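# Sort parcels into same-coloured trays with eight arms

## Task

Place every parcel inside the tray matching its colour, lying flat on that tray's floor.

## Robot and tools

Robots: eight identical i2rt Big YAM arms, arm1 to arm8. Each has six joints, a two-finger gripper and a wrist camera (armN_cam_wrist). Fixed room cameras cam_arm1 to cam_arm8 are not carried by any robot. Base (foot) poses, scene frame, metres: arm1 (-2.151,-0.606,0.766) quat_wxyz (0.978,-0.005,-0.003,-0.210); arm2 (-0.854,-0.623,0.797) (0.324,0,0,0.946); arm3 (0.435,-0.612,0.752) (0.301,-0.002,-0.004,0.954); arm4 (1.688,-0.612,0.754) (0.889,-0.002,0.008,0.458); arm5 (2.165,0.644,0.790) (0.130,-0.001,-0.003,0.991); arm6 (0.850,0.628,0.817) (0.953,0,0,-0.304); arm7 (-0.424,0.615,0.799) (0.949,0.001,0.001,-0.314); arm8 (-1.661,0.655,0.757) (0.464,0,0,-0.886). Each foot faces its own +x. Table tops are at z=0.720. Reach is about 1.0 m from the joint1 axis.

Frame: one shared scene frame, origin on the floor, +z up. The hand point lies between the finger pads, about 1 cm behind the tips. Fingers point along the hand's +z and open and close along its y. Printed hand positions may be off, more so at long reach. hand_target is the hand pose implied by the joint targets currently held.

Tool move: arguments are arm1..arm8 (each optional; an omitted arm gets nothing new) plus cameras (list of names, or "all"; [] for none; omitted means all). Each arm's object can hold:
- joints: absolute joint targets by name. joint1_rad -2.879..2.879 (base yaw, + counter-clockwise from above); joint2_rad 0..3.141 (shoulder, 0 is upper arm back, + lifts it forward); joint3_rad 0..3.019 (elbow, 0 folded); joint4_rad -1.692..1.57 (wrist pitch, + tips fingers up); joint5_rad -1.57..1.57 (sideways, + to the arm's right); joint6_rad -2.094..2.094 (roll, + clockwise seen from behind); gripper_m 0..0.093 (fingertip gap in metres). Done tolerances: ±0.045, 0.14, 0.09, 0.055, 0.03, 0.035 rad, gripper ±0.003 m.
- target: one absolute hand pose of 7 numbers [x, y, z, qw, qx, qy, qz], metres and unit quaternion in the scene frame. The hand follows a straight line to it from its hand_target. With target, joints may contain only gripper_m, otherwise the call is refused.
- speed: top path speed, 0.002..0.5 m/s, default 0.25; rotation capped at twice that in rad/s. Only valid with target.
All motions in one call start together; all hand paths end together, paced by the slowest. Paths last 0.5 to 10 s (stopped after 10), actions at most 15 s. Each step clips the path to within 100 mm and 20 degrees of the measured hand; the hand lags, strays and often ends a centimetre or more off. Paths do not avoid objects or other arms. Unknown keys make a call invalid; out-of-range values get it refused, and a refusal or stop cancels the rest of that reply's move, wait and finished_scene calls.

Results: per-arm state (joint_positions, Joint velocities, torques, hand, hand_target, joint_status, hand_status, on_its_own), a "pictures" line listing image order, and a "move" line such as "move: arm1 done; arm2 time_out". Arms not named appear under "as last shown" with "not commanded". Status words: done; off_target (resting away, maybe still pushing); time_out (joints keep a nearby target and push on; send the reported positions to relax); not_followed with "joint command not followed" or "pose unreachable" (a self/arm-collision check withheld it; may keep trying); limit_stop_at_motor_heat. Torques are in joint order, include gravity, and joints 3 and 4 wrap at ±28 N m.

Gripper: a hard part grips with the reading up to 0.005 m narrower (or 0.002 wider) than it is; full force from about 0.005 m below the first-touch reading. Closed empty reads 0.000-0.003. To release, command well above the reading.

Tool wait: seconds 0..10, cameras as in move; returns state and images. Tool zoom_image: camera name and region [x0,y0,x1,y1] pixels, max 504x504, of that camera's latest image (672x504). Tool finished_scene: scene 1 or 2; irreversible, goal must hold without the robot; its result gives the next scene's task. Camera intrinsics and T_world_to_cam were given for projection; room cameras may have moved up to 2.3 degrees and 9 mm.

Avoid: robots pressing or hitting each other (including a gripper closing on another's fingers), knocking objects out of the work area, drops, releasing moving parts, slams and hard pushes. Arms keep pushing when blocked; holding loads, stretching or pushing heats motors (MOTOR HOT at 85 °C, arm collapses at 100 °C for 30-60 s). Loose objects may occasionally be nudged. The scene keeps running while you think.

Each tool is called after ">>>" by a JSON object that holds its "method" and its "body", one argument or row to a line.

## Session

>>> {"method": "move", "body": {

}}

Scene clock: 0.00 s.
Joint torques (N m): no reading
Heat: arm1: hottest joint1_rad 30 °C; arm2: hottest joint3_rad 31 °C; arm3: hottest joint2_rad 30 °C; arm4: hottest joint3_rad 35 °C; arm5: hottest joint3_rad 32 °C; arm6: hottest joint2_rad 31 °C; arm7: hottest joint3_rad 34 °C; arm8: hottest joint1_rad 29 °C.
Joint velocities: within noise
arm1.joint_positions: joint1_rad=+0.458 joint2_rad=+0.456 joint3_rad=+1.438 joint4_rad=-1.139 joint5_rad=+0.063 joint6_rad=-0.074 gripper_m=+0.09396
arm1.joint_status: not commanded
arm1.hand: x=-1.9866 y=-0.6052 z=+1.4040 quat_wxyz=(-0.650, +0.024, -0.759, +0.041) (m; scene frame)
arm1.hand_target: x=-1.9921 y=-0.6053 z=+1.4119 quat_wxyz=(-0.658, +0.023, -0.752, +0.041) (m; scene frame)
arm1.hand_status: not commanded
arm2.joint_positions: joint1_rad=-0.133 joint2_rad=+0.490 joint3_rad=+1.431 joint4_rad=-1.371 joint5_rad=+0.122 joint6_rad=+0.254 gripper_m=+0.09396
arm2.joint_status: not commanded
arm2.hand: x=-0.9557 y=-0.4897 z=+1.3731 quat_wxyz=(-0.193, +0.711, -0.448, -0.506) (m; scene frame)
arm2.hand_target: x=-0.9532 y=-0.4923 z=+1.3817 quat_wxyz=(-0.195, +0.705, -0.446, -0.516) (m; scene frame)
arm2.hand_status: not commanded
arm3.joint_positions: joint1_rad=+0.288 joint2_rad=+0.566 joint3_rad=+1.355 joint4_rad=-1.309 joint5_rad=+0.227 joint6_rad=-0.408 gripper_m=+0.09396
arm3.joint_status: not commanded
arm3.hand: x=+0.2384 y=-0.5089 z=+1.2929 quat_wxyz=(-0.272, +0.862, -0.018, -0.428) (m; scene frame)
arm3.hand_target: x=+0.2407 y=-0.5098 z=+1.3061 quat_wxyz=(-0.276, +0.854, -0.020, -0.440) (m; scene frame)
arm3.hand_status: not commanded
arm4.joint_positions: joint1_rad=-0.202 joint2_rad=+0.526 joint3_rad=+1.372 joint4_rad=-1.530 joint5_rad=+0.176 joint6_rad=+0.279 gripper_m=+0.09396
arm4.joint_status: not commanded
arm4.hand: x=+1.8391 y=-0.5129 z=+1.2624 quat_wxyz=(-0.405, +0.175, -0.887, -0.138) (m; scene frame)
arm4.hand_target: x=+1.8372 y=-0.5146 z=+1.2716 quat_wxyz=(-0.414, +0.173, -0.882, -0.143) (m; scene frame)
arm4.hand_status: not commanded
arm5.joint_positions: joint1_rad=+0.150 joint2_rad=+0.484 joint3_rad=+1.403 joint4_rad=-1.356 joint5_rad=-0.018 joint6_rad=+0.258 gripper_m=+0.09396
arm5.joint_status: not commanded
arm5.hand: x=+1.9905 y=+0.6571 z=+1.3561 quat_wxyz=(+0.044, +0.831, -0.149, -0.534) (m; scene frame)
arm5.hand_target: x=+1.9935 y=+0.6567 z=+1.3668 quat_wxyz=(+0.045, +0.825, -0.147, -0.545) (m; scene frame)
arm5.hand_status: not commanded
arm6.joint_positions: joint1_rad=+0.005 joint2_rad=+0.600 joint3_rad=+1.377 joint4_rad=-1.425 joint5_rad=+0.198 joint6_rad=-0.419 gripper_m=+0.09396
arm6.joint_status: not commanded
arm6.hand: x=+1.0055 y=+0.4776 z=+1.3387 quat_wxyz=(-0.341, -0.130, -0.883, +0.295) (m; scene frame)
arm6.hand_target: x=+1.0039 y=+0.4787 z=+1.3519 quat_wxyz=(-0.354, -0.130, -0.876, +0.302) (m; scene frame)
arm6.hand_status: not commanded
arm7.joint_positions: joint1_rad=-0.316 joint2_rad=+0.535 joint3_rad=+1.368 joint4_rad=-1.177 joint5_rad=-0.073 joint6_rad=-0.126 gripper_m=+0.09396
arm7.joint_status: not commanded
arm7.hand: x=-0.2873 y=+0.4416 z=+1.3804 quat_wxyz=(-0.508, -0.311, -0.757, +0.270) (m; scene frame)
arm7.hand_target: x=-0.2897 y=+0.4449 z=+1.3917 quat_wxyz=(-0.517, -0.307, -0.750, +0.275) (m; scene frame)
arm7.hand_status: not commanded
arm8.joint_positions: joint1_rad=+0.154 joint2_rad=+0.581 joint3_rad=+1.368 joint4_rad=-1.211 joint5_rad=-0.224 joint6_rad=+0.370 gripper_m=+0.09396
arm8.joint_status: not commanded
arm8.hand: x=-1.7287 y=+0.4302 z=+1.3236 quat_wxyz=(-0.435, -0.755, -0.361, +0.333) (m; scene frame)
arm8.hand_target: x=-1.7273 y=+0.4330 z=+1.3347 quat_wxyz=(-0.441, -0.748, -0.360, +0.341) (m; scene frame)
arm8.hand_status: not commanded
pictures: arm1_cam_wrist, arm2_cam_wrist, arm3_cam_wrist, arm4_cam_wrist, arm5_cam_wrist, arm6_cam_wrist, arm7_cam_wrist, arm8_cam_wrist, cam_arm1, cam_arm2, cam_arm3, cam_arm4, cam_arm5, cam_arm6, cam_arm7, cam_arm8
camera_calibration:
arm1_cam_wrist: T_world_to_cam=[[-0.0152195, -0.996953, 0.0765105, -0.740002], [-0.693609, -0.0445883, -0.718971, -0.390739], [0.720191, -0.0640107, -0.690816, 2.48859], [0, 0, 0, 1]] pos_world=[-2.07454, -0.595872, 1.49485]
arm2_cam_wrist: T_world_to_cam=[[0.840386, 0.511543, -0.179098, 1.29837], [0.378015, -0.790014, -0.482683, 0.641456], [-0.388403, 0.337938, -0.857287, 1.09197], [0, 0, 0, 1]] pos_world=[-0.909489, -0.526434, 1.47829]
arm3_cam_wrist: T_world_to_cam=[[0.273525, 0.847785, 0.454361, -0.222286], [0.935924, -0.125616, -0.32904, 0.144135], [-0.22188, 0.515248, -0.827822, 1.50941], [0, 0, 0, 1]] pos_world=[0.260809, -0.571163, 1.39794]
arm4_cam_wrist: T_world_to_cam=[[0.421854, -0.902683, -0.0848663, -1.13421], [-0.884835, -0.389474, -0.255689, 1.75501], [0.197753, 0.182956, -0.963027, 1.07081], [0, 0, 0, 1]] pos_world=[1.81961, -0.53621, 1.3837]
arm5_cam_wrist: T_world_to_cam=[[0.208911, 0.948059, -0.239877, -0.71239], [0.82852, -0.301895, -0.471607, -0.803621], [-0.519529, -0.100219, -0.848555, 2.37475], [0, 0, 0, 1]] pos_world=[2.04839, 0.670775, 1.46523]
arm6_cam_wrist: T_world_to_cam=[[-0.428857, -0.788115, 0.441539, 0.215044], [-0.90336, 0.371549, -0.214225, 1.02348], [0.00478024, -0.49074, -0.871293, 1.52029], [0, 0, 0, 1]] pos_world=[1.00952, 0.535276, 1.44892]
arm7_cam_wrist: T_world_to_cam=[[-0.747684, -0.654612, 0.111588, -0.0829416], [-0.585602, 0.570742, -0.575607, 0.380528], [0.313112, -0.495718, -0.810077, 1.54839], [0, 0, 0, 1]] pos_world=[-0.323993, 0.496085, 1.4826]
arm8_cam_wrist: T_world_to_cam=[[-0.833837, 0.353215, -0.42421, -1.03087], [0.527191, 0.737398, -0.422271, 1.1574], [0.163659, -0.575745, -0.801082, 1.71144], [0, 0, 0, 1]] pos_world=[-1.74985, 0.496007, 1.42243]

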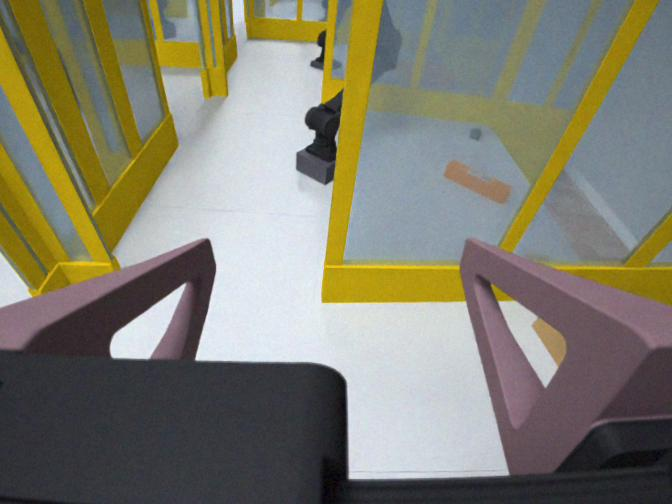

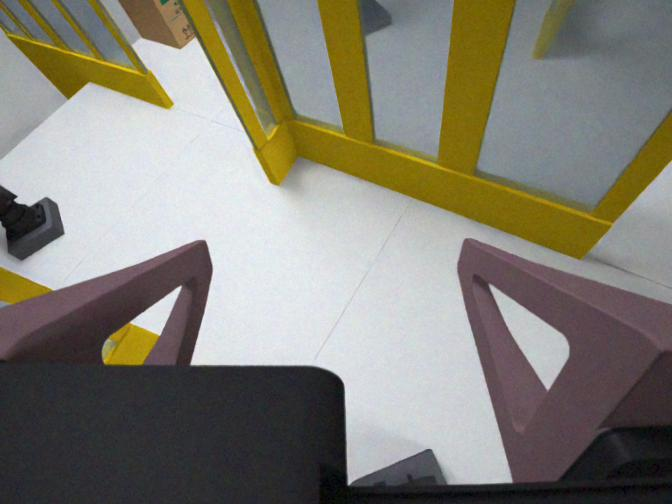

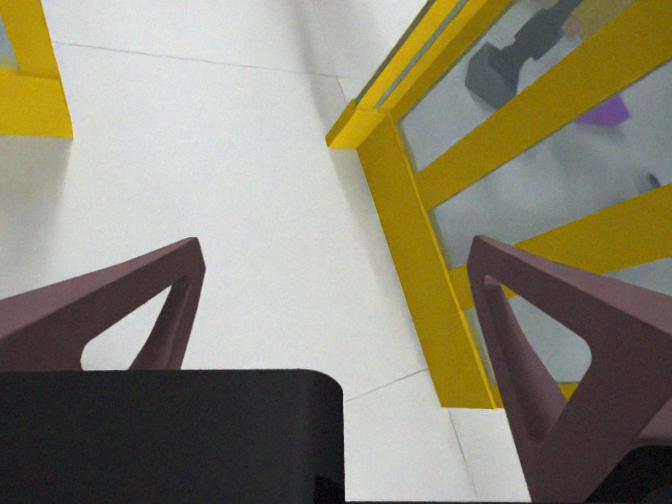

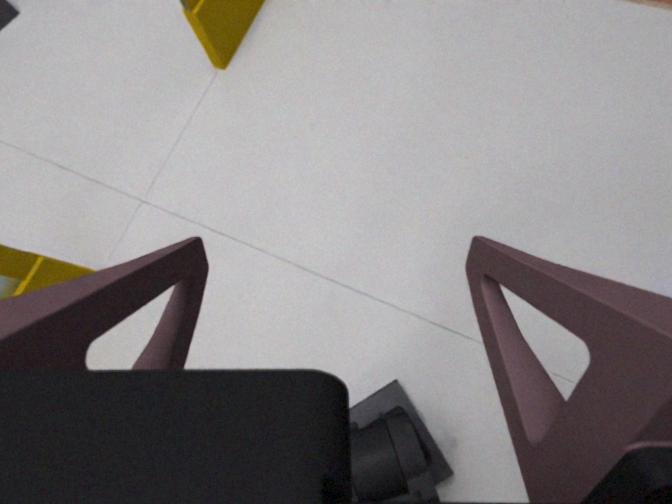

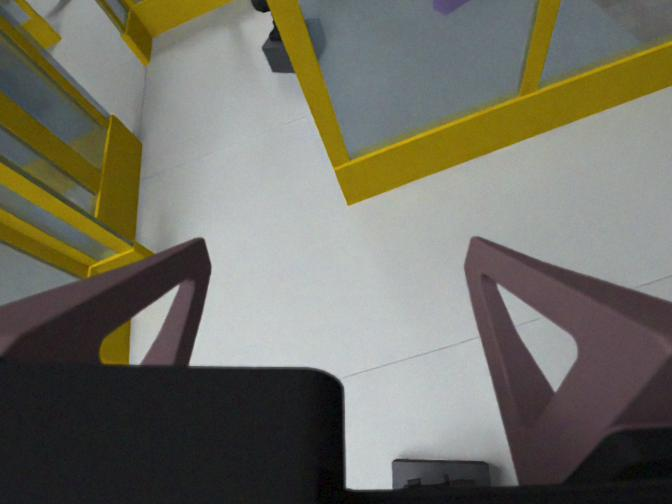

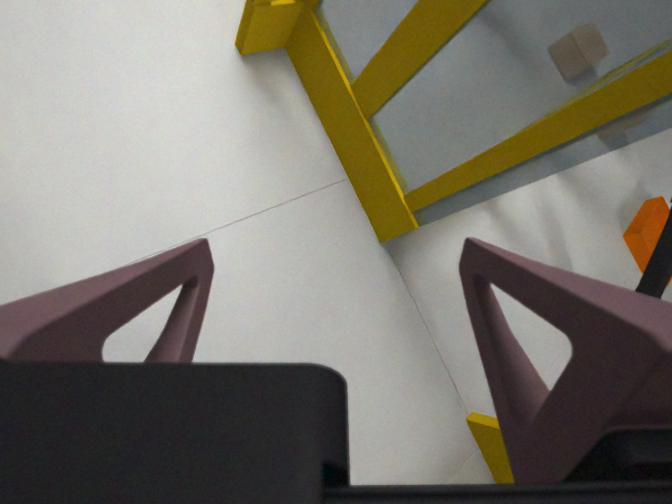

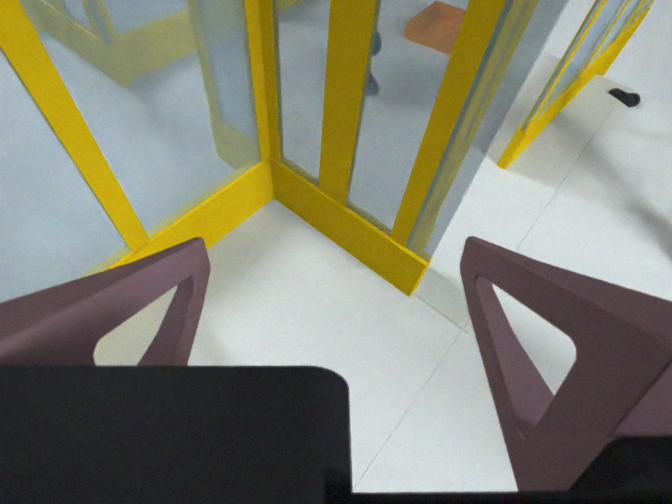

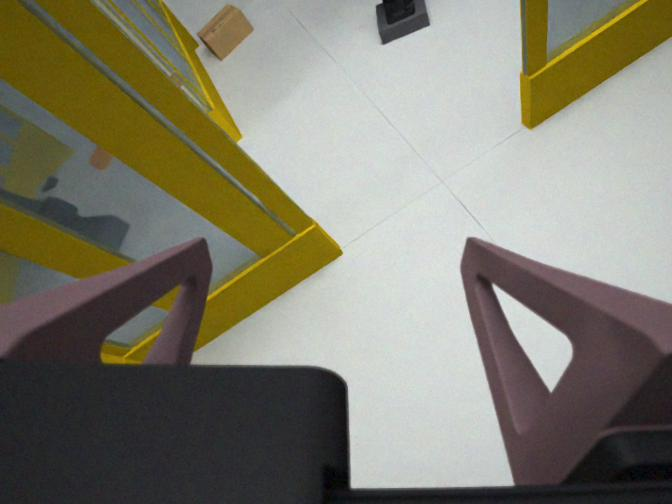

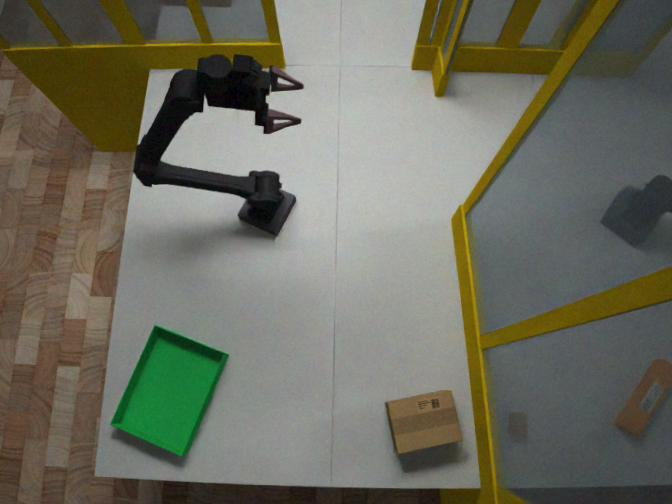

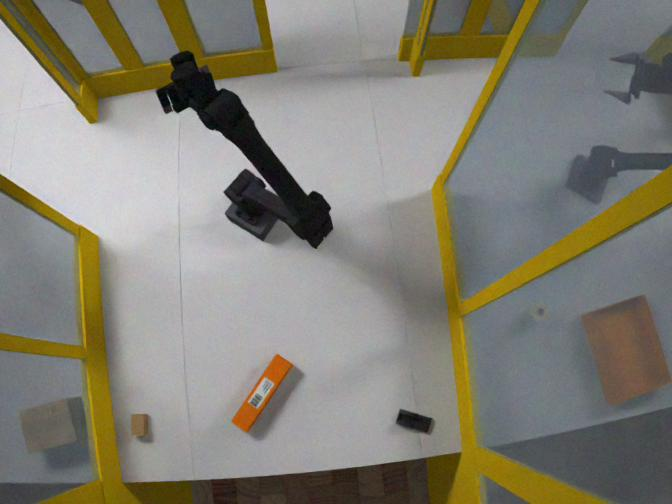

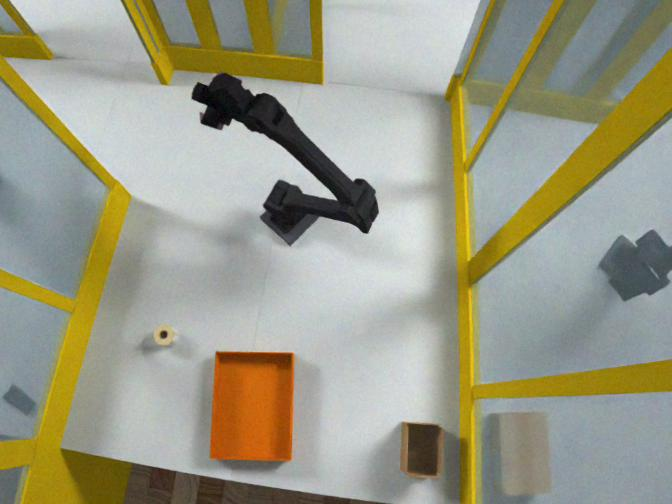

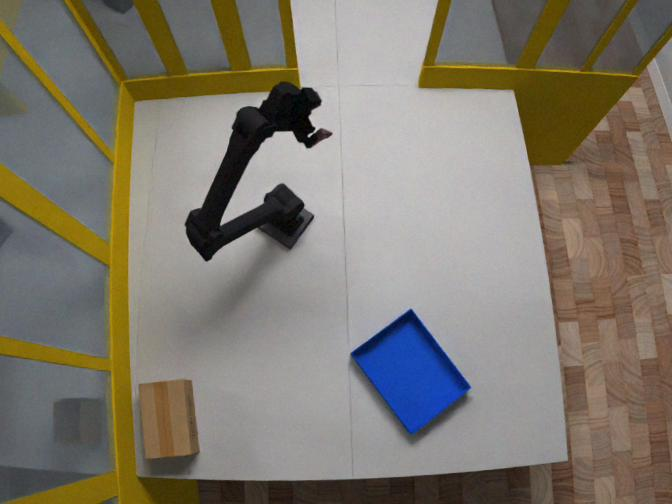

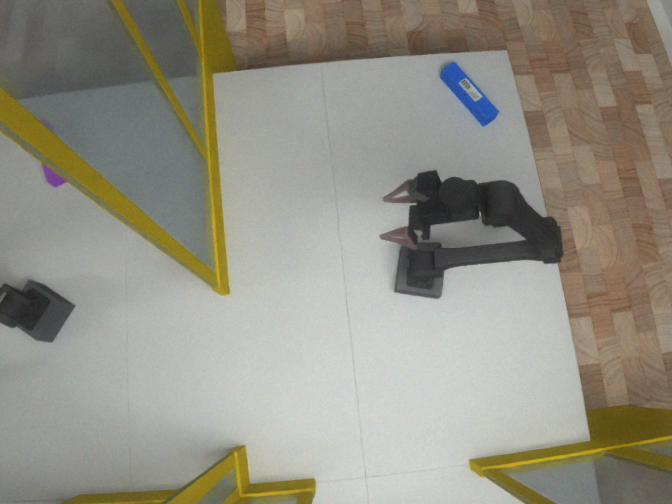

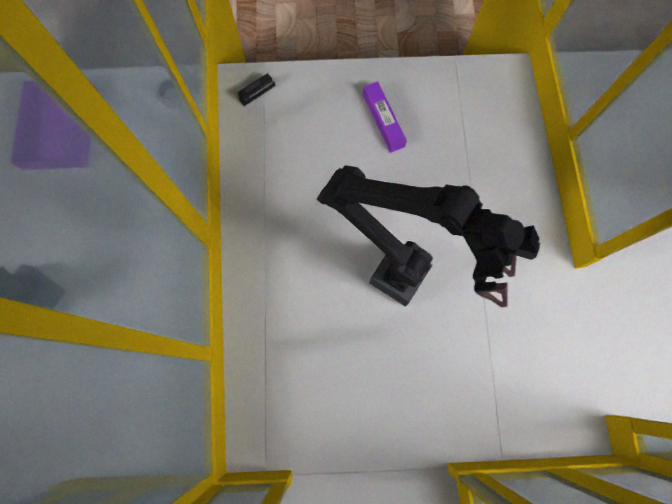

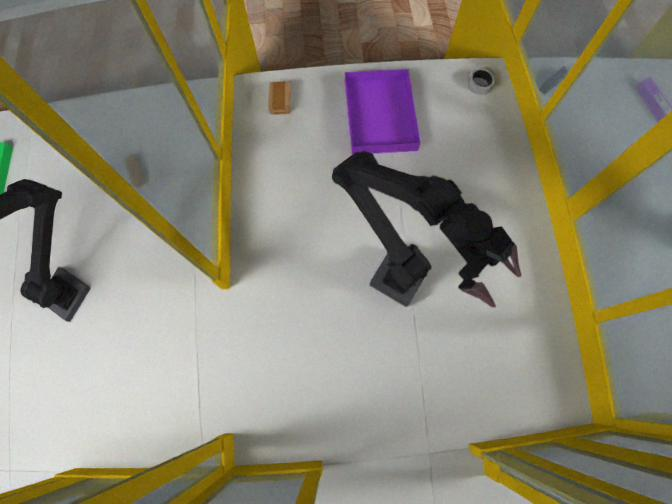

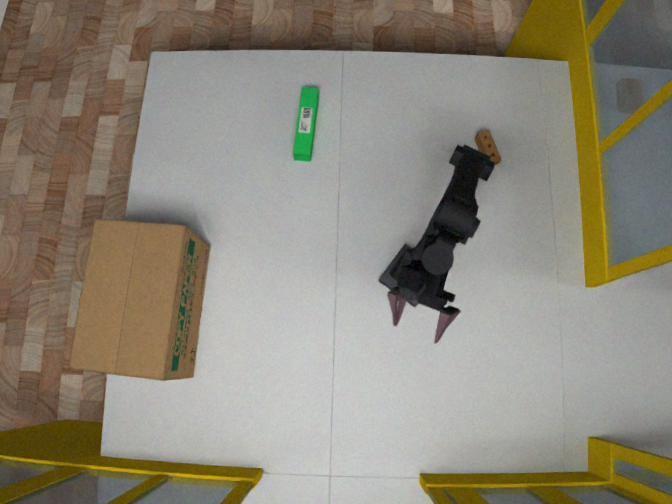

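>>> {"method": "move", "body": {
  "arm1": {"joints":{"joint1_rad":1.518,"joint5_rad":0,"joint6_rad":-0.475}},
  "arm2": {"joints":{"joint1_rad":2.173,"joint5_rad":0,"joint6_rad":0.654}},
  "arm3": {"joints":{"joint1_rad":0.18,"joint5_rad":0,"joint6_rad":-0.431}},
  "arm4": {"joints":{"joint1_rad":0.161,"joint5_rad":0,"joint6_rad":-0.459}},
  "arm5": {"joints":{"joint1_rad":-1.716,"joint5_rad":0,"joint6_rad":-0.848}},
  "arm6": {"joints":{"joint1_rad":2.206,"joint5_rad":0,"joint6_rad":-0.272}},
  "arm7": {"joints":{"joint1_rad":-1.024,"joint5_rad":0,"joint6_rad":-0.093}},
  "arm8": {"joints":{"joint1_rad":-1.95,"joint5_rad":0,"joint6_rad":0.644}},
  "cameras": []
}}

>>> {"method": "move", "body": {
  "arm1": {"joints":{"joint2_rad":1.29,"joint3_rad":1.4,"joint4_rad":-1.65}},
  "arm2": {"joints":{"joint2_rad":1.33,"joint3_rad":1.37,"joint4_rad":-1.6}},
  "arm3": {"joints":{"joint2_rad":1.25,"joint3_rad":1.37,"joint4_rad":-1.65}},
  "arm4": {"joints":{"joint2_rad":1.33,"joint3_rad":1.44,"joint4_rad":-1.65}},
  "arm5": {"joints":{"joint2_rad":1.33,"joint3_rad":1.37,"joint4_rad":-1.6}},
  "arm6": {"joints":{"joint2_rad":1.33,"joint3_rad":1.29,"joint4_rad":-1.5}},
  "arm7": {"joints":{"joint2_rad":1.28,"joint3_rad":1.29,"joint4_rad":-1.55}},
  "arm8": {"joints":{"joint2_rad":1.33,"joint3_rad":1.43,"joint4_rad":-1.65}},
  "cameras": []
}}

Scene clock: 180.53 s.
Joint torques (N m): arm1=[2.2 5.54 7.66 1.92 0 -0.05] | arm2=[0.85 4.54 7.79 2.18 -0.09 0.02] | arm3=[-1.73 1.26 10.18 1.62 -0.28 -0.17] | arm4=[1.26 3.43 9.95 1.77 -0.16 -0.01] | arm5=[-1.14 5.36 6.79 1.99 -0.15 -0.13] | arm6=[0.21 2.78 9.51 1.58 -0.01 0.02] | arm7=[-1.08 1.61 10.44 1.59 0.03 0.23] | arm8=[1.2 2.96 10.55 1.54 0.02 -0.03]
Heat: arm1: hottest joint3_rad 33 °C; arm2: hottest joint3_rad 37 °C; arm3: hottest joint3_rad 33 °C; arm4: hottest joint3_rad 42 °C; arm5: hottest joint3_rad 36 °C; arm6: hottest joint3_rad 36 °C; arm7: hottest joint3_rad 46 °C; arm8: hottest joint3_rad 39 °C.
move: arm1 done; arm2 done; arm3 done; arm4 done; arm5 done; arm6 done; arm7 done; arm8 done
Joint velocities: within noise
arm1.joint_positions: joint1_rad=+1.506 joint2_rad=+0.456 joint3_rad=+1.438 joint4_rad=-1.139 joint5_rad=+0.003 joint6_rad=-0.467 gripper_m=+0.09397
arm1.joint_status: all done
arm1.hand: x=-2.0743 y=-0.4527 z=+1.4021 quat_wxyz=(-0.618, +0.535, -0.544, -0.192) (m; scene frame)
arm1.hand_target: x=-2.0790 y=-0.4563 z=+1.4100 quat_wxyz=(-0.624, +0.536, -0.533, -0.197) (m; scene frame)
arm1.hand_status: not commanded
arm2.joint_positions: joint1_rad=+2.165 joint2_rad=+0.490 joint3_rad=+1.431 joint4_rad=-1.371 joint5_rad=+0.003 joint6_rad=+0.641 gripper_m=+0.09399
arm2.joint_status: all done
arm2.hand: x=-0.8660 y=-0.7910 z=+1.3722 quat_wxyz=(+0.474, +0.765, +0.352, -0.259) (m; scene frame)
arm2.hand_target: x=-0.8641 y=-0.7875 z=+1.3809 quat_wxyz=(+0.485, +0.760, +0.348, -0.257) (m; scene frame)
arm2.hand_status: not commanded
arm3.joint_positions: joint1_rad=+0.195 joint2_rad=+0.566 joint3_rad=+1.355 joint4_rad=-1.309 joint5_rad=+0.004 joint6_rad=-0.415 gripper_m=+0.09396
arm3.joint_status: all done
arm3.hand: x=+0.2304 y=-0.5245 z=+1.2906 quat_wxyz=(-0.206, +0.866, +0.001, -0.456) (m; scene frame)
arm3.hand_target: x=+0.2335 y=-0.5233 z=+1.3040 quat_wxyz=(-0.217, +0.858, +0.002, -0.465) (m; scene frame)
arm3.hand_status: not commanded
arm4.joint_positions: joint1_rad=+0.146 joint2_rad=+0.526 joint3_rad=+1.372 joint4_rad=-1.530 joint5_rad=+0.002 joint6_rad=-0.450 gripper_m=+0.09398
arm4.joint_status: all done
arm4.hand: x=+1.7727 y=-0.4535 z=+1.2610 quat_wxyz=(-0.400, +0.633, -0.649, -0.137) (m; scene frame)
arm4.hand_target: x=+1.7691 y=-0.4545 z=+1.2702 quat_wxyz=(-0.409, +0.637, -0.638, -0.142) (m; scene frame)
arm4.hand_status: not commanded
arm5.joint_positions: joint1_rad=-1.708 joint2_rad=+0.484 joint3_rad=+1.403 joint4_rad=-1.356 joint5_rad=-0.001 joint6_rad=-0.838 gripper_m=+0.09398
arm5.joint_status: all done
arm5.hand: x=+2.2299 y=+0.7999 z=+1.3578 quat_wxyz=(-0.532, +0.711, -0.450, -0.090) (m; scene frame)
arm5.hand_target: x=+2.2301 y=+0.7964 z=+1.3685 quat_wxyz=(-0.544, +0.705, -0.446, -0.086) (m; scene frame)
arm5.hand_status: not commanded
arm6.joint_positions: joint1_rad=+2.196 joint2_rad=+0.600 joint3_rad=+1.377 joint4_rad=-1.425 joint5_rad=+0.001 joint6_rad=-0.281 gripper_m=+0.09398
arm6.joint_status: all done
arm6.hand: x=+0.8494 y=+0.8444 z=+1.3367 quat_wxyz=(-0.355, +0.718, -0.536, -0.269) (m; scene frame)
arm6.hand_target: x=+0.8472 y=+0.8425 z=+1.3500 quat_wxyz=(-0.363, +0.712, -0.531, -0.281) (m; scene frame)
arm6.hand_status: not commanded
arm7.joint_positions: joint1_rad=-1.015 joint2_rad=+0.535 joint3_rad=+1.368 joint4_rad=-1.177 joint5_rad=-0.003 joint6_rad=-0.102 gripper_m=+0.09397
arm7.joint_status: all done
arm7.hand: x=-0.4417 y=+0.3949 z=+1.3802 quat_wxyz=(-0.367, -0.572, -0.585, +0.442) (m; scene frame)
arm7.hand_target: x=-0.4437 y=+0.3991 z=+1.3915 quat_wxyz=(-0.373, -0.573, -0.574, +0.450) (m; scene frame)
arm7.hand_status: not commanded
arm8.joint_positions: joint1_rad=-1.944 joint2_rad=+0.581 joint3_rad=+1.368 joint4_rad=-1.211 joint5_rad=-0.002 joint6_rad=+0.637 gripper_m=+0.09398
arm8.joint_status: all done
arm8.hand: x=-1.7927 y=+0.8521 z=+1.3215 quat_wxyz=(+0.091, -0.581, +0.607, +0.534) (m; scene frame)
arm8.hand_target: x=-1.7896 y=+0.8505 z=+1.3326 quat_wxyz=(+0.094, -0.572, +0.607, +0.545) (m; scene frame)
arm8.hand_status: not commanded
pictures: none
No camera images: "cameras" was empty.

Scene clock: 182.10 s.
Joint torques (N m): arm1=[2.08 -8.35 8.87 -0.05 -0.01 -0.05] | arm2=[0.79 -12.04 9.11 0.17 -0.06 0.07] | arm3=[-1.79 -11.4 10.54 -0.25 -0.3 -0.22] | arm4=[1.32 -8 11.92 -0.18 -0.17 -0.03] | arm5=[-1.26 -9.23 7.9 -0.17 -0.11 -0.14] | arm6=[0.26 -6.59 9.46 -0.12 -0.01 0] | arm7=[-1.2 -8 10.04 -0.21 0.03 0.22] | arm8=[1.32 -9.88 11.99 -0.55 0.02 0.02]
Heat: arm1: hottest joint3_rad 33 °C; arm2: hottest joint3_rad 37 °C; arm3: hottest joint3_rad 33 °C; arm4: hottest joint3_rad 42 °C; arm5: hottest joint3_rad 36 °C; arm6: hottest joint3_rad 36 °C; arm7: hottest joint3_rad 45 °C; arm8: hottest joint3_rad 39 °C.
move: arm1 done; arm2 done; arm3 done; arm4 done; arm5 done; arm6 done; arm7 done; arm8 done
Joint velocities: within noise
arm1.joint_positions: joint1_rad=+1.506 joint2_rad=+1.289 joint3_rad=+1.398 joint4_rad=-1.638 joint5_rad=+0.002 joint6_rad=-0.468 gripper_m=+0.09398
arm1.joint_status: all done
arm1.hand: x=-1.9771 y=-0.2754 z=+1.0721 quat_wxyz=(-0.018, +0.699, -0.714, -0.001) (m; scene frame)
arm1.hand_target: x=-1.9824 y=-0.2750 z=+1.0724 quat_wxyz=(-0.012, +0.706, -0.708, +0.000) (m; scene frame)
arm1.hand_status: not commanded
arm2.joint_positions: joint1_rad=+2.165 joint2_rad=+1.334 joint3_rad=+1.361 joint4_rad=-1.591 joint5_rad=+0.003 joint6_rad=+0.641 gripper_m=+0.09400
arm2.joint_status: all done
arm2.hand: x=-0.8804 y=-1.0049 z=+1.0760 quat_wxyz=(+0.002, +0.908, +0.418, -0.003) (m; scene frame)
arm2.hand_target: x=-0.8769 y=-1.0043 z=+1.0809 quat_wxyz=(+0.004, +0.909, +0.416, -0.002) (m; scene frame)
arm2.hand_status: not commanded
arm3.joint_positions: joint1_rad=+0.193 joint2_rad=+1.263 joint3_rad=+1.355 joint4_rad=-1.638 joint5_rad=+0.004 joint6_rad=-0.415 gripper_m=+0.09396
arm3.joint_status: all done
arm3.hand: x=+0.1066 y=-0.4673 z=+1.0518 quat_wxyz=(-0.010, +1.000, -0.001, -0.008) (m; scene frame)
arm3.hand_target: x=+0.1102 y=-0.4645 z=+1.0620 quat_wxyz=(-0.011, +1.000, +0.000, -0.016) (m; scene frame)
arm3.hand_status: not commanded
arm4.joint_positions: joint1_rad=+0.147 joint2_rad=+1.325 joint3_rad=+1.420 joint4_rad=-1.639 joint5_rad=+0.002 joint6_rad=-0.451 gripper_m=+0.09398
arm4.joint_status: all done
arm4.hand: x=+1.8656 y=-0.2683 z=+1.0532 quat_wxyz=(-0.005, +0.700, -0.714, -0.004) (m; scene frame)
arm4.hand_target: x=+1.8617 y=-0.2636 z=+1.0590 quat_wxyz=(-0.007, +0.708, -0.707, -0.006) (m; scene frame)
arm4.hand_status: not commanded
arm5.joint_positions: joint1_rad=-1.708 joint2_rad=+1.340 joint3_rad=+1.354 joint4_rad=-1.589 joint5_rad=-0.001 joint6_rad=-0.839 gripper_m=+0.09398
arm5.joint_status: all done
arm5.hand: x=+2.3120 y=+0.9946 z=+1.0670 quat_wxyz=(-0.001, +0.845, -0.535, +0.000) (m; scene frame)
arm5.hand_target: x=+2.3149 y=+0.9929 z=+1.0769 quat_wxyz=(-0.009, +0.845, -0.535, -0.001) (m; scene frame)
arm5.hand_status: not commanded
arm6.joint_positions: joint1_rad=+2.196 joint2_rad=+1.326 joint3_rad=+1.277 joint4_rad=-1.490 joint5_rad=+0.001 joint6_rad=-0.281 gripper_m=+0.09398
arm6.joint_status: all done
arm6.hand: x=+0.8481 y=+1.0135 z=+1.0671 quat_wxyz=(-0.013, +0.801, -0.598, -0.009) (m; scene frame)
arm6.hand_target: x=+0.8442 y=+1.0150 z=+1.0706 quat_wxyz=(-0.012, +0.802, -0.598, -0.010) (m; scene frame)
arm6.hand_status: not commanded
arm7.joint_positions: joint1_rad=-1.015 joint2_rad=+1.277 joint3_rad=+1.293 joint4_rad=-1.539 joint5_rad=-0.003 joint6_rad=-0.102 gripper_m=+0.09397
arm7.joint_status: all done
arm7.hand: x=-0.4545 y=+0.2447 z=+1.0711 quat_wxyz=(-0.015, -0.700, -0.714, +0.016) (m; scene frame)
arm7.hand_target: x=-0.4580 y=+0.2479 z=+1.0693 quat_wxyz=(-0.009, -0.707, -0.707, +0.011) (m; scene frame)
arm7.hand_status: not commanded
arm8.joint_positions: joint1_rad=-1.944 joint2_rad=+1.337 joint3_rad=+1.408 joint4_rad=-1.640 joint5_rad=-0.002 joint6_rad=+0.637 gripper_m=+0.09399
arm8.joint_status: all done
arm8.hand: x=-1.8735 y=+0.9724 z=+1.0530 quat_wxyz=(-0.001, -0.691, +0.723, +0.000) (m; scene frame)
arm8.hand_target: x=-1.8720 y=+0.9746 z=+1.0640 quat_wxyz=(+0.001, -0.686, +0.728, +0.010) (m; scene frame)
arm8.hand_status: not commanded
pictures: none
No camera images: "cameras" was empty.

>>> {"method": "move", "body": {
  "arm2": {"target":[-0.8895,-1.245,0.88,0,0.9092,0.4163,0],"speed":0.35},
  "arm5": {"target":[2.454,1.319,0.88,0,0.845,-0.5345,0],"speed":0.35},
  "arm6": {"target":[0.838,1.319,0.88,0,0.8017,-0.5977,0],"speed":0.35},
  "arm8": {"target":[-2.021,1.198,0.88,0,-0.6865,0.7271,0],"speed":0.35},
  "cameras": ["arm2_cam_wrist","arm5_cam_wrist","arm6_cam_wrist","arm8_cam_wrist"]
}}

Scene clock: 192.67 s.
Joint torques (N m): arm1=[2.08 -8 8.99 -0.14 -0.01 -0.07] | arm2=[0.85 -22.42 11.21 0.29 -0.07 0.08] | arm3=[-1.79 -11.34 10.52 -0.27 -0.29 -0.21] | arm4=[1.32 -8 11.92 -0.18 -0.17 -0.03] | arm5=[-1.44 -21.42 10.29 -0.31 -0.19 -0.12] | arm6=[0.26 -16.62 12.44 -0.21 -0.01 -0.01] | arm7=[-1.08 -7.88 10.09 -0.2 0.03 0.2] | arm8=[1.49 -20.13 14.24 -0.61 0.05 0.06]
Heat: arm1: hottest joint3_rad 34 °C; arm2: hottest joint3_rad 37 °C; arm3: hottest joint3_rad 33 °C; arm4: hottest joint3_rad 43 °C; arm5: hottest joint3_rad 37 °C; arm6: hottest joint3_rad 36 °C; arm7: hottest joint3_rad 44 °C; arm8: hottest joint3_rad 39 °C.
move: arm2 off_target; arm5 off_target; arm6 off_target; arm8 off_target
Joint velocities: within noise
arm1, arm3, arm4, arm7: as last shown
arm2.joint_positions: joint1_rad=+2.167 joint2_rad=+2.038 joint3_rad=+1.719 joint4_rad=-1.281 joint5_rad=+0.002 joint6_rad=+0.642 gripper_m=+0.09400
arm2.joint_status: not commanded
arm2.hand: x=-0.8940 y=-1.2302 z=+0.8693 quat_wxyz=(-0.014, +0.908, +0.419, +0.006) (m; scene frame)
arm2.hand_target: x=-0.8895 y=-1.2444 z=+0.8801 quat_wxyz=(+0.000, +0.909, +0.416, +0.000) (m; scene frame)
arm2.hand_status: off_target (0.019 m and 1.8 deg from the pose sent, 0.310 m and 0.5 deg at the start)
arm5.joint_positions: joint1_rad=-1.708 joint2_rad=+2.425 joint3_rad=+2.396 joint4_rad=-1.579 joint5_rad=-0.001 joint6_rad=-0.839 gripper_m=+0.09398
arm5.joint_status: not commanded
arm5.hand: x=+2.4456 y=+1.3115 z=+0.8667 quat_wxyz=(+0.015, +0.844, -0.535, +0.002) (m; scene frame)
arm5.hand_target: x=+2.4536 y=+1.3183 z=+0.8800 quat_wxyz=(-0.001, +0.845, -0.535, +0.000) (m; scene frame)
arm5.hand_status: off_target (0.017 m and 1.7 deg from the pose sent, 0.400 m and 0.2 deg at the start)
arm6.joint_positions: joint1_rad=+2.196 joint2_rad=+2.243 joint3_rad=+2.016 joint4_rad=-1.373 joint5_rad=+0.000 joint6_rad=-0.280 gripper_m=+0.09398
arm6.joint_status: not commanded
arm6.hand: x=+0.8457 y=+1.3041 z=+0.8702 quat_wxyz=(+0.011, +0.801, -0.599, +0.009) (m; scene frame)
arm6.hand_target: x=+0.8380 y=+1.3181 z=+0.8803 quat_wxyz=(+0.000, +0.802, -0.598, -0.001) (m; scene frame)
arm6.hand_status: off_target (0.019 m and 1.6 deg from the pose sent, 0.358 m and 1.8 deg at the start)
arm8.joint_positions: joint1_rad=-1.944 joint2_rad=+2.090 joint3_rad=+1.909 joint4_rad=-1.418 joint5_rad=-0.002 joint6_rad=+0.637 gripper_m=+0.09399
arm8.joint_status: not commanded
arm8.hand: x=-2.0162 y=+1.1849 z=+0.8680 quat_wxyz=(-0.004, -0.691, +0.723, -0.014) (m; scene frame)
arm8.hand_target: x=-2.0205 y=+1.1975 z=+0.8802 quat_wxyz=(+0.000, -0.686, +0.727, +0.001) (m; scene frame)
arm8.hand_status: off_target (0.018 m and 1.8 deg from the pose sent, 0.320 m and 0.7 deg at the start)
pictures: arm2_cam_wrist, arm5_cam_wrist, arm6_cam_wrist, arm8_cam_wrist
camera_calibration:
arm2_cam_wrist: T_world_to_cam=[[-0.757301, 0.652254, 0.032564, 0.0958639], [0.536206, 0.592552, 0.601136, 0.690198], [0.372798, 0.472702, -0.798483, 1.72945], [0, 0, 0, 1]] pos_world=[-0.942225, -1.28902, 0.96291]
arm5_cam_wrist: T_world_to_cam=[[0.909148, 0.416142, -0.0166254, -2.75365], [0.345727, -0.731849, 0.587257, -0.386966], [0.232215, -0.539651, -0.80923, 0.965299], [0, 0, 0, 1]] pos_world=[2.4131, 1.38363, 0.962617]
arm6_cam_wrist: T_world_to_cam=[[0.956976, 0.290166, -0.00114377, -1.18824], [0.233384, -0.767351, 0.597247, 0.28951], [0.172423, -0.571818, -0.802057, 1.42213], [0, 0, 0, 1]] pos_world=[0.824337, 1.38014, 0.966364]
arm8_cam_wrist: T_world_to_cam=[[0.998648, -0.0517761, 0.00472851, 2.07178], [-0.0438881, -0.790744, 0.610572, 0.32275], [-0.027874, -0.609954, -0.791947, 1.47452], [0, 0, 0, 1]] pos_world=[-2.01371, 1.26187, 0.960883]

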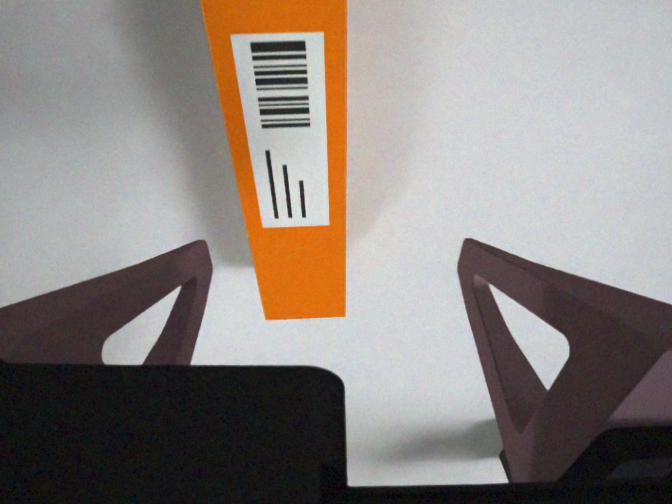

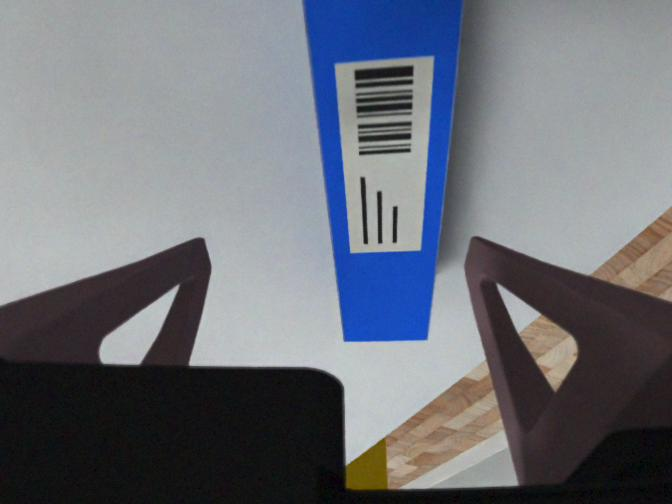

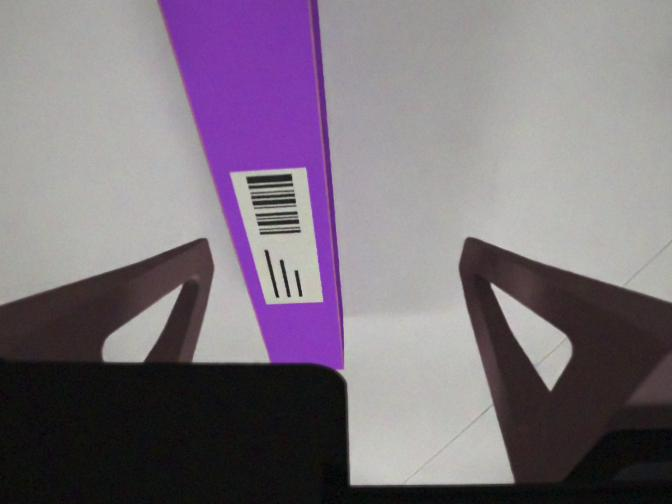

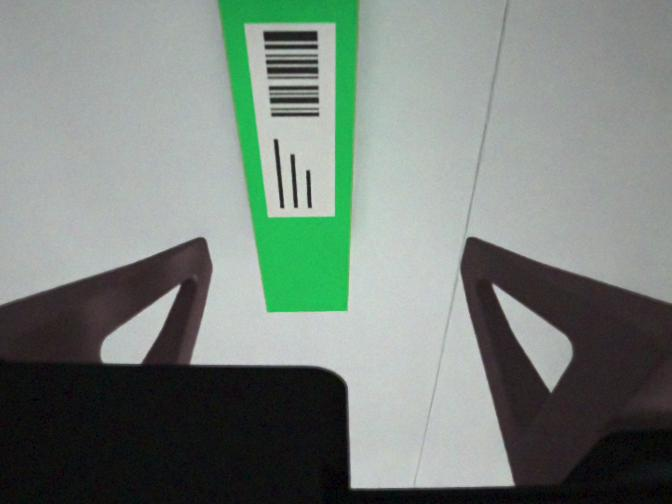

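>>> {"method": "move", "body": {
  "arm2": {"target":[-0.868,-1.245,0.81,0,0.9059,0.4234,0],"speed":0.2},
  "arm5": {"target":[2.483,1.312,0.81,0,0.8634,-0.5045,0],"speed":0.2},
  "arm6": {"target":[0.829,1.232,0.81,0,0.8221,-0.5693,0],"speed":0.2},
  "arm8": {"target":[-2.042,1.193,0.81,0,-0.6884,0.7254,0],"speed":0.2},
  "cameras": ["arm2_cam_wrist","arm5_cam_wrist","arm6_cam_wrist","arm8_cam_wrist"]
}}

Scene clock: 260.43 s.
Joint torques (N m): arm1=[2.2 -8.23 8.98 -0.17 -0.02 -0.04] | arm2=[0.62 -22.59 7.84 0.9 -0.06 0.06] | arm3=[-1.73 -11.4 10.56 -0.23 -0.3 -0.22] | arm4=[1.32 -8 11.92 -0.18 -0.17 -0.03] | arm5=[-2.32 -20.95 7.31 0.77 -0.23 -0.12] | arm6=[0.21 -18.02 6.95 0.49 0.01 -0.19] | arm7=[-1.08 -8.06 10.04 -0.23 0.04 0.21] | arm8=[2.14 -20.25 9.66 0.28 0.08 0.03]
Heat: arm1: hottest joint3_rad 36 °C; arm2: hottest joint3_rad 42 °C; arm3: hottest joint3_rad 34 °C; arm4: hottest joint3_rad 46 °C; arm5: hottest joint3_rad 40 °C; arm6: hottest joint3_rad 39 °C; arm7: hottest joint3_rad 42 °C; arm8: hottest joint3_rad 40 °C.
move: arm2 done; arm5 done; arm6 off_target; arm8 done
Joint velocities: within noise
arm1, arm3, arm4, arm7: as last shown
arm2.joint_positions: joint1_rad=+2.205 joint2_rad=+2.102 joint3_rad=+1.675 joint4_rad=-1.147 joint5_rad=+0.002 joint6_rad=+0.661 gripper_m=+0.09400
arm2.joint_status: not commanded
arm2.hand: x=-0.8713 y=-1.2417 z=+0.8149 quat_wxyz=(-0.003, +0.904, +0.427, +0.000) (m; scene frame)
arm2.hand_target: x=-0.8681 y=-1.2450 z=+0.8101 quat_wxyz=(+0.000, +0.906, +0.423, +0.000) (m; scene frame)
arm2.hand_status: done (0.007 m and 0.6 deg from the pose sent, 0.066 m and 1.8 deg at the start)
arm5.joint_positions: joint1_rad=-1.753 joint2_rad=+2.488 joint3_rad=+2.345 joint4_rad=-1.463 joint5_rad=-0.001 joint6_rad=-0.947 gripper_m=+0.09398
arm5.joint_status: not commanded
arm5.hand: x=+2.4794 y=+1.3061 z=+0.8021 quat_wxyz=(+0.014, +0.861, -0.509, +0.001) (m; scene frame)
arm5.hand_target: x=+2.4829 y=+1.3118 z=+0.8100 quat_wxyz=(+0.000, +0.863, -0.505, +0.000) (m; scene frame)
arm5.hand_status: done (0.010 m and 1.7 deg from the pose sent, 0.068 m and 4.5 deg at the start)
arm6.joint_positions: joint1_rad=+2.215 joint2_rad=+2.128 joint3_rad=+1.588 joint4_rad=-1.075 joint5_rad=+0.000 joint6_rad=-0.314 gripper_m=+0.09398
arm6.joint_status: not commanded
arm6.hand: x=+0.8349 y=+1.2245 z=+0.7912 quat_wxyz=(+0.018, +0.817, -0.577, +0.013) (m; scene frame)
arm6.hand_target: x=+0.8291 y=+1.2318 z=+0.8099 quat_wxyz=(+0.000, +0.822, -0.569, +0.000) (m; scene frame)
arm6.hand_status: off_target (0.021 m and 2.7 deg from the pose sent, 0.095 m and 4.4 deg at the start)
arm8.joint_positions: joint1_rad=-1.922 joint2_rad=+2.156 joint3_rad=+1.888 joint4_rad=-1.301 joint5_rad=-0.002 joint6_rad=+0.662 gripper_m=+0.09399
arm8.joint_status: not commanded
arm8.hand: x=-2.0386 y=+1.1922 z=+0.8184 quat_wxyz=(-0.001, -0.690, +0.724, +0.000) (m; scene frame)
arm8.hand_target: x=-2.0420 y=+1.1929 z=+0.8102 quat_wxyz=(+0.000, -0.688, +0.725, +0.000) (m; scene frame)
arm8.hand_status: done (0.009 m and 0.3 deg from the pose sent, 0.064 m and 1.7 deg at the start)
pictures: arm2_cam_wrist, arm5_cam_wrist, arm6_cam_wrist, arm8_cam_wrist
camera_calibration:
arm2_cam_wrist: T_world_to_cam=[[-0.769329, 0.638615, 0.017419, 0.107289], [0.52575, 0.617402, 0.58515, 0.7523], [0.362931, 0.459331, -0.810738, 1.66778], [0, 0, 0, 1]] pos_world=[-0.91827, -1.29905, 0.910052]
arm5_cam_wrist: T_world_to_cam=[[0.881153, 0.472504, -0.0176124, -2.78669], [0.392569, -0.710308, 0.584253, -0.506583], [0.263552, -0.521731, -0.81138, 0.802864], [0, 0, 0, 1]] pos_world=[2.44277, 1.37577, 0.898321]
arm6_cam_wrist: T_world_to_cam=[[0.940115, 0.340786, -0.00702912, -1.1981], [0.274375, -0.744349, 0.608821, 0.206544], [0.202246, -0.57429, -0.793277, 1.28635], [0, 0, 0, 1]] pos_world=[0.809518, 1.30077, 0.886258]
arm8_cam_wrist: T_world_to_cam=[[0.998462, -0.053988, -0.0125976, 2.11113], [-0.0360614, -0.805079, 0.592071, 0.40596], [-0.0421068, -0.590706, -0.805788, 1.39838], [0, 0, 0, 1]] pos_world=[-2.03436, 1.26684, 0.913037]

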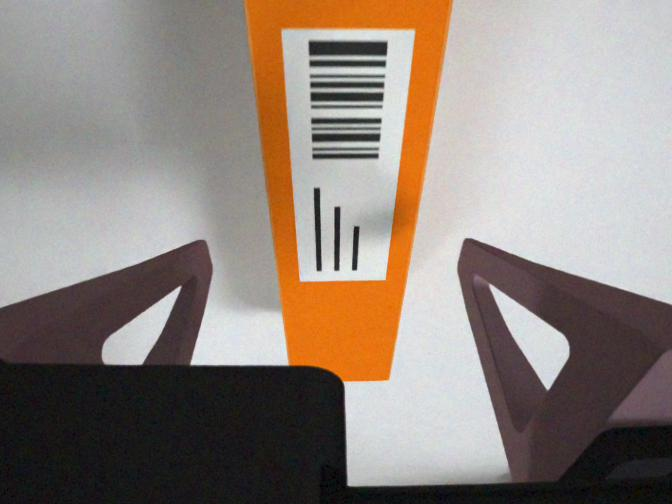

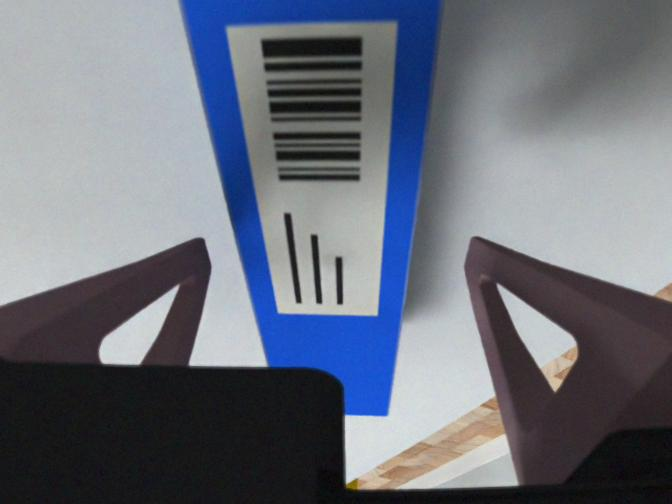

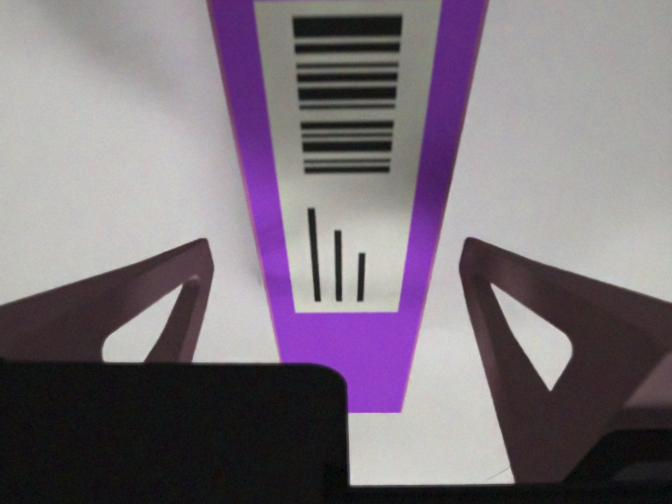

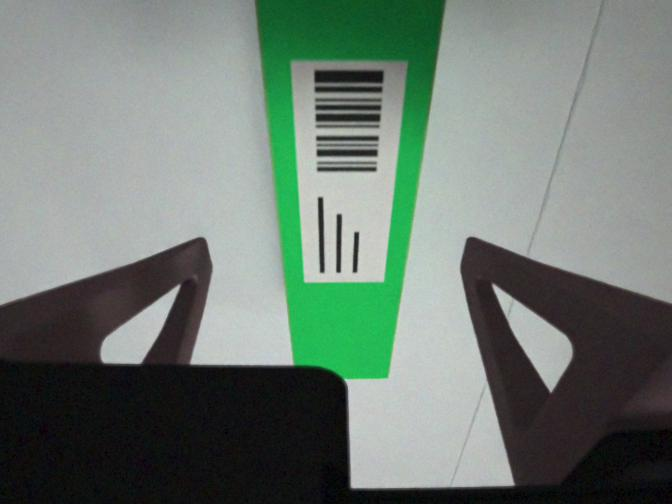

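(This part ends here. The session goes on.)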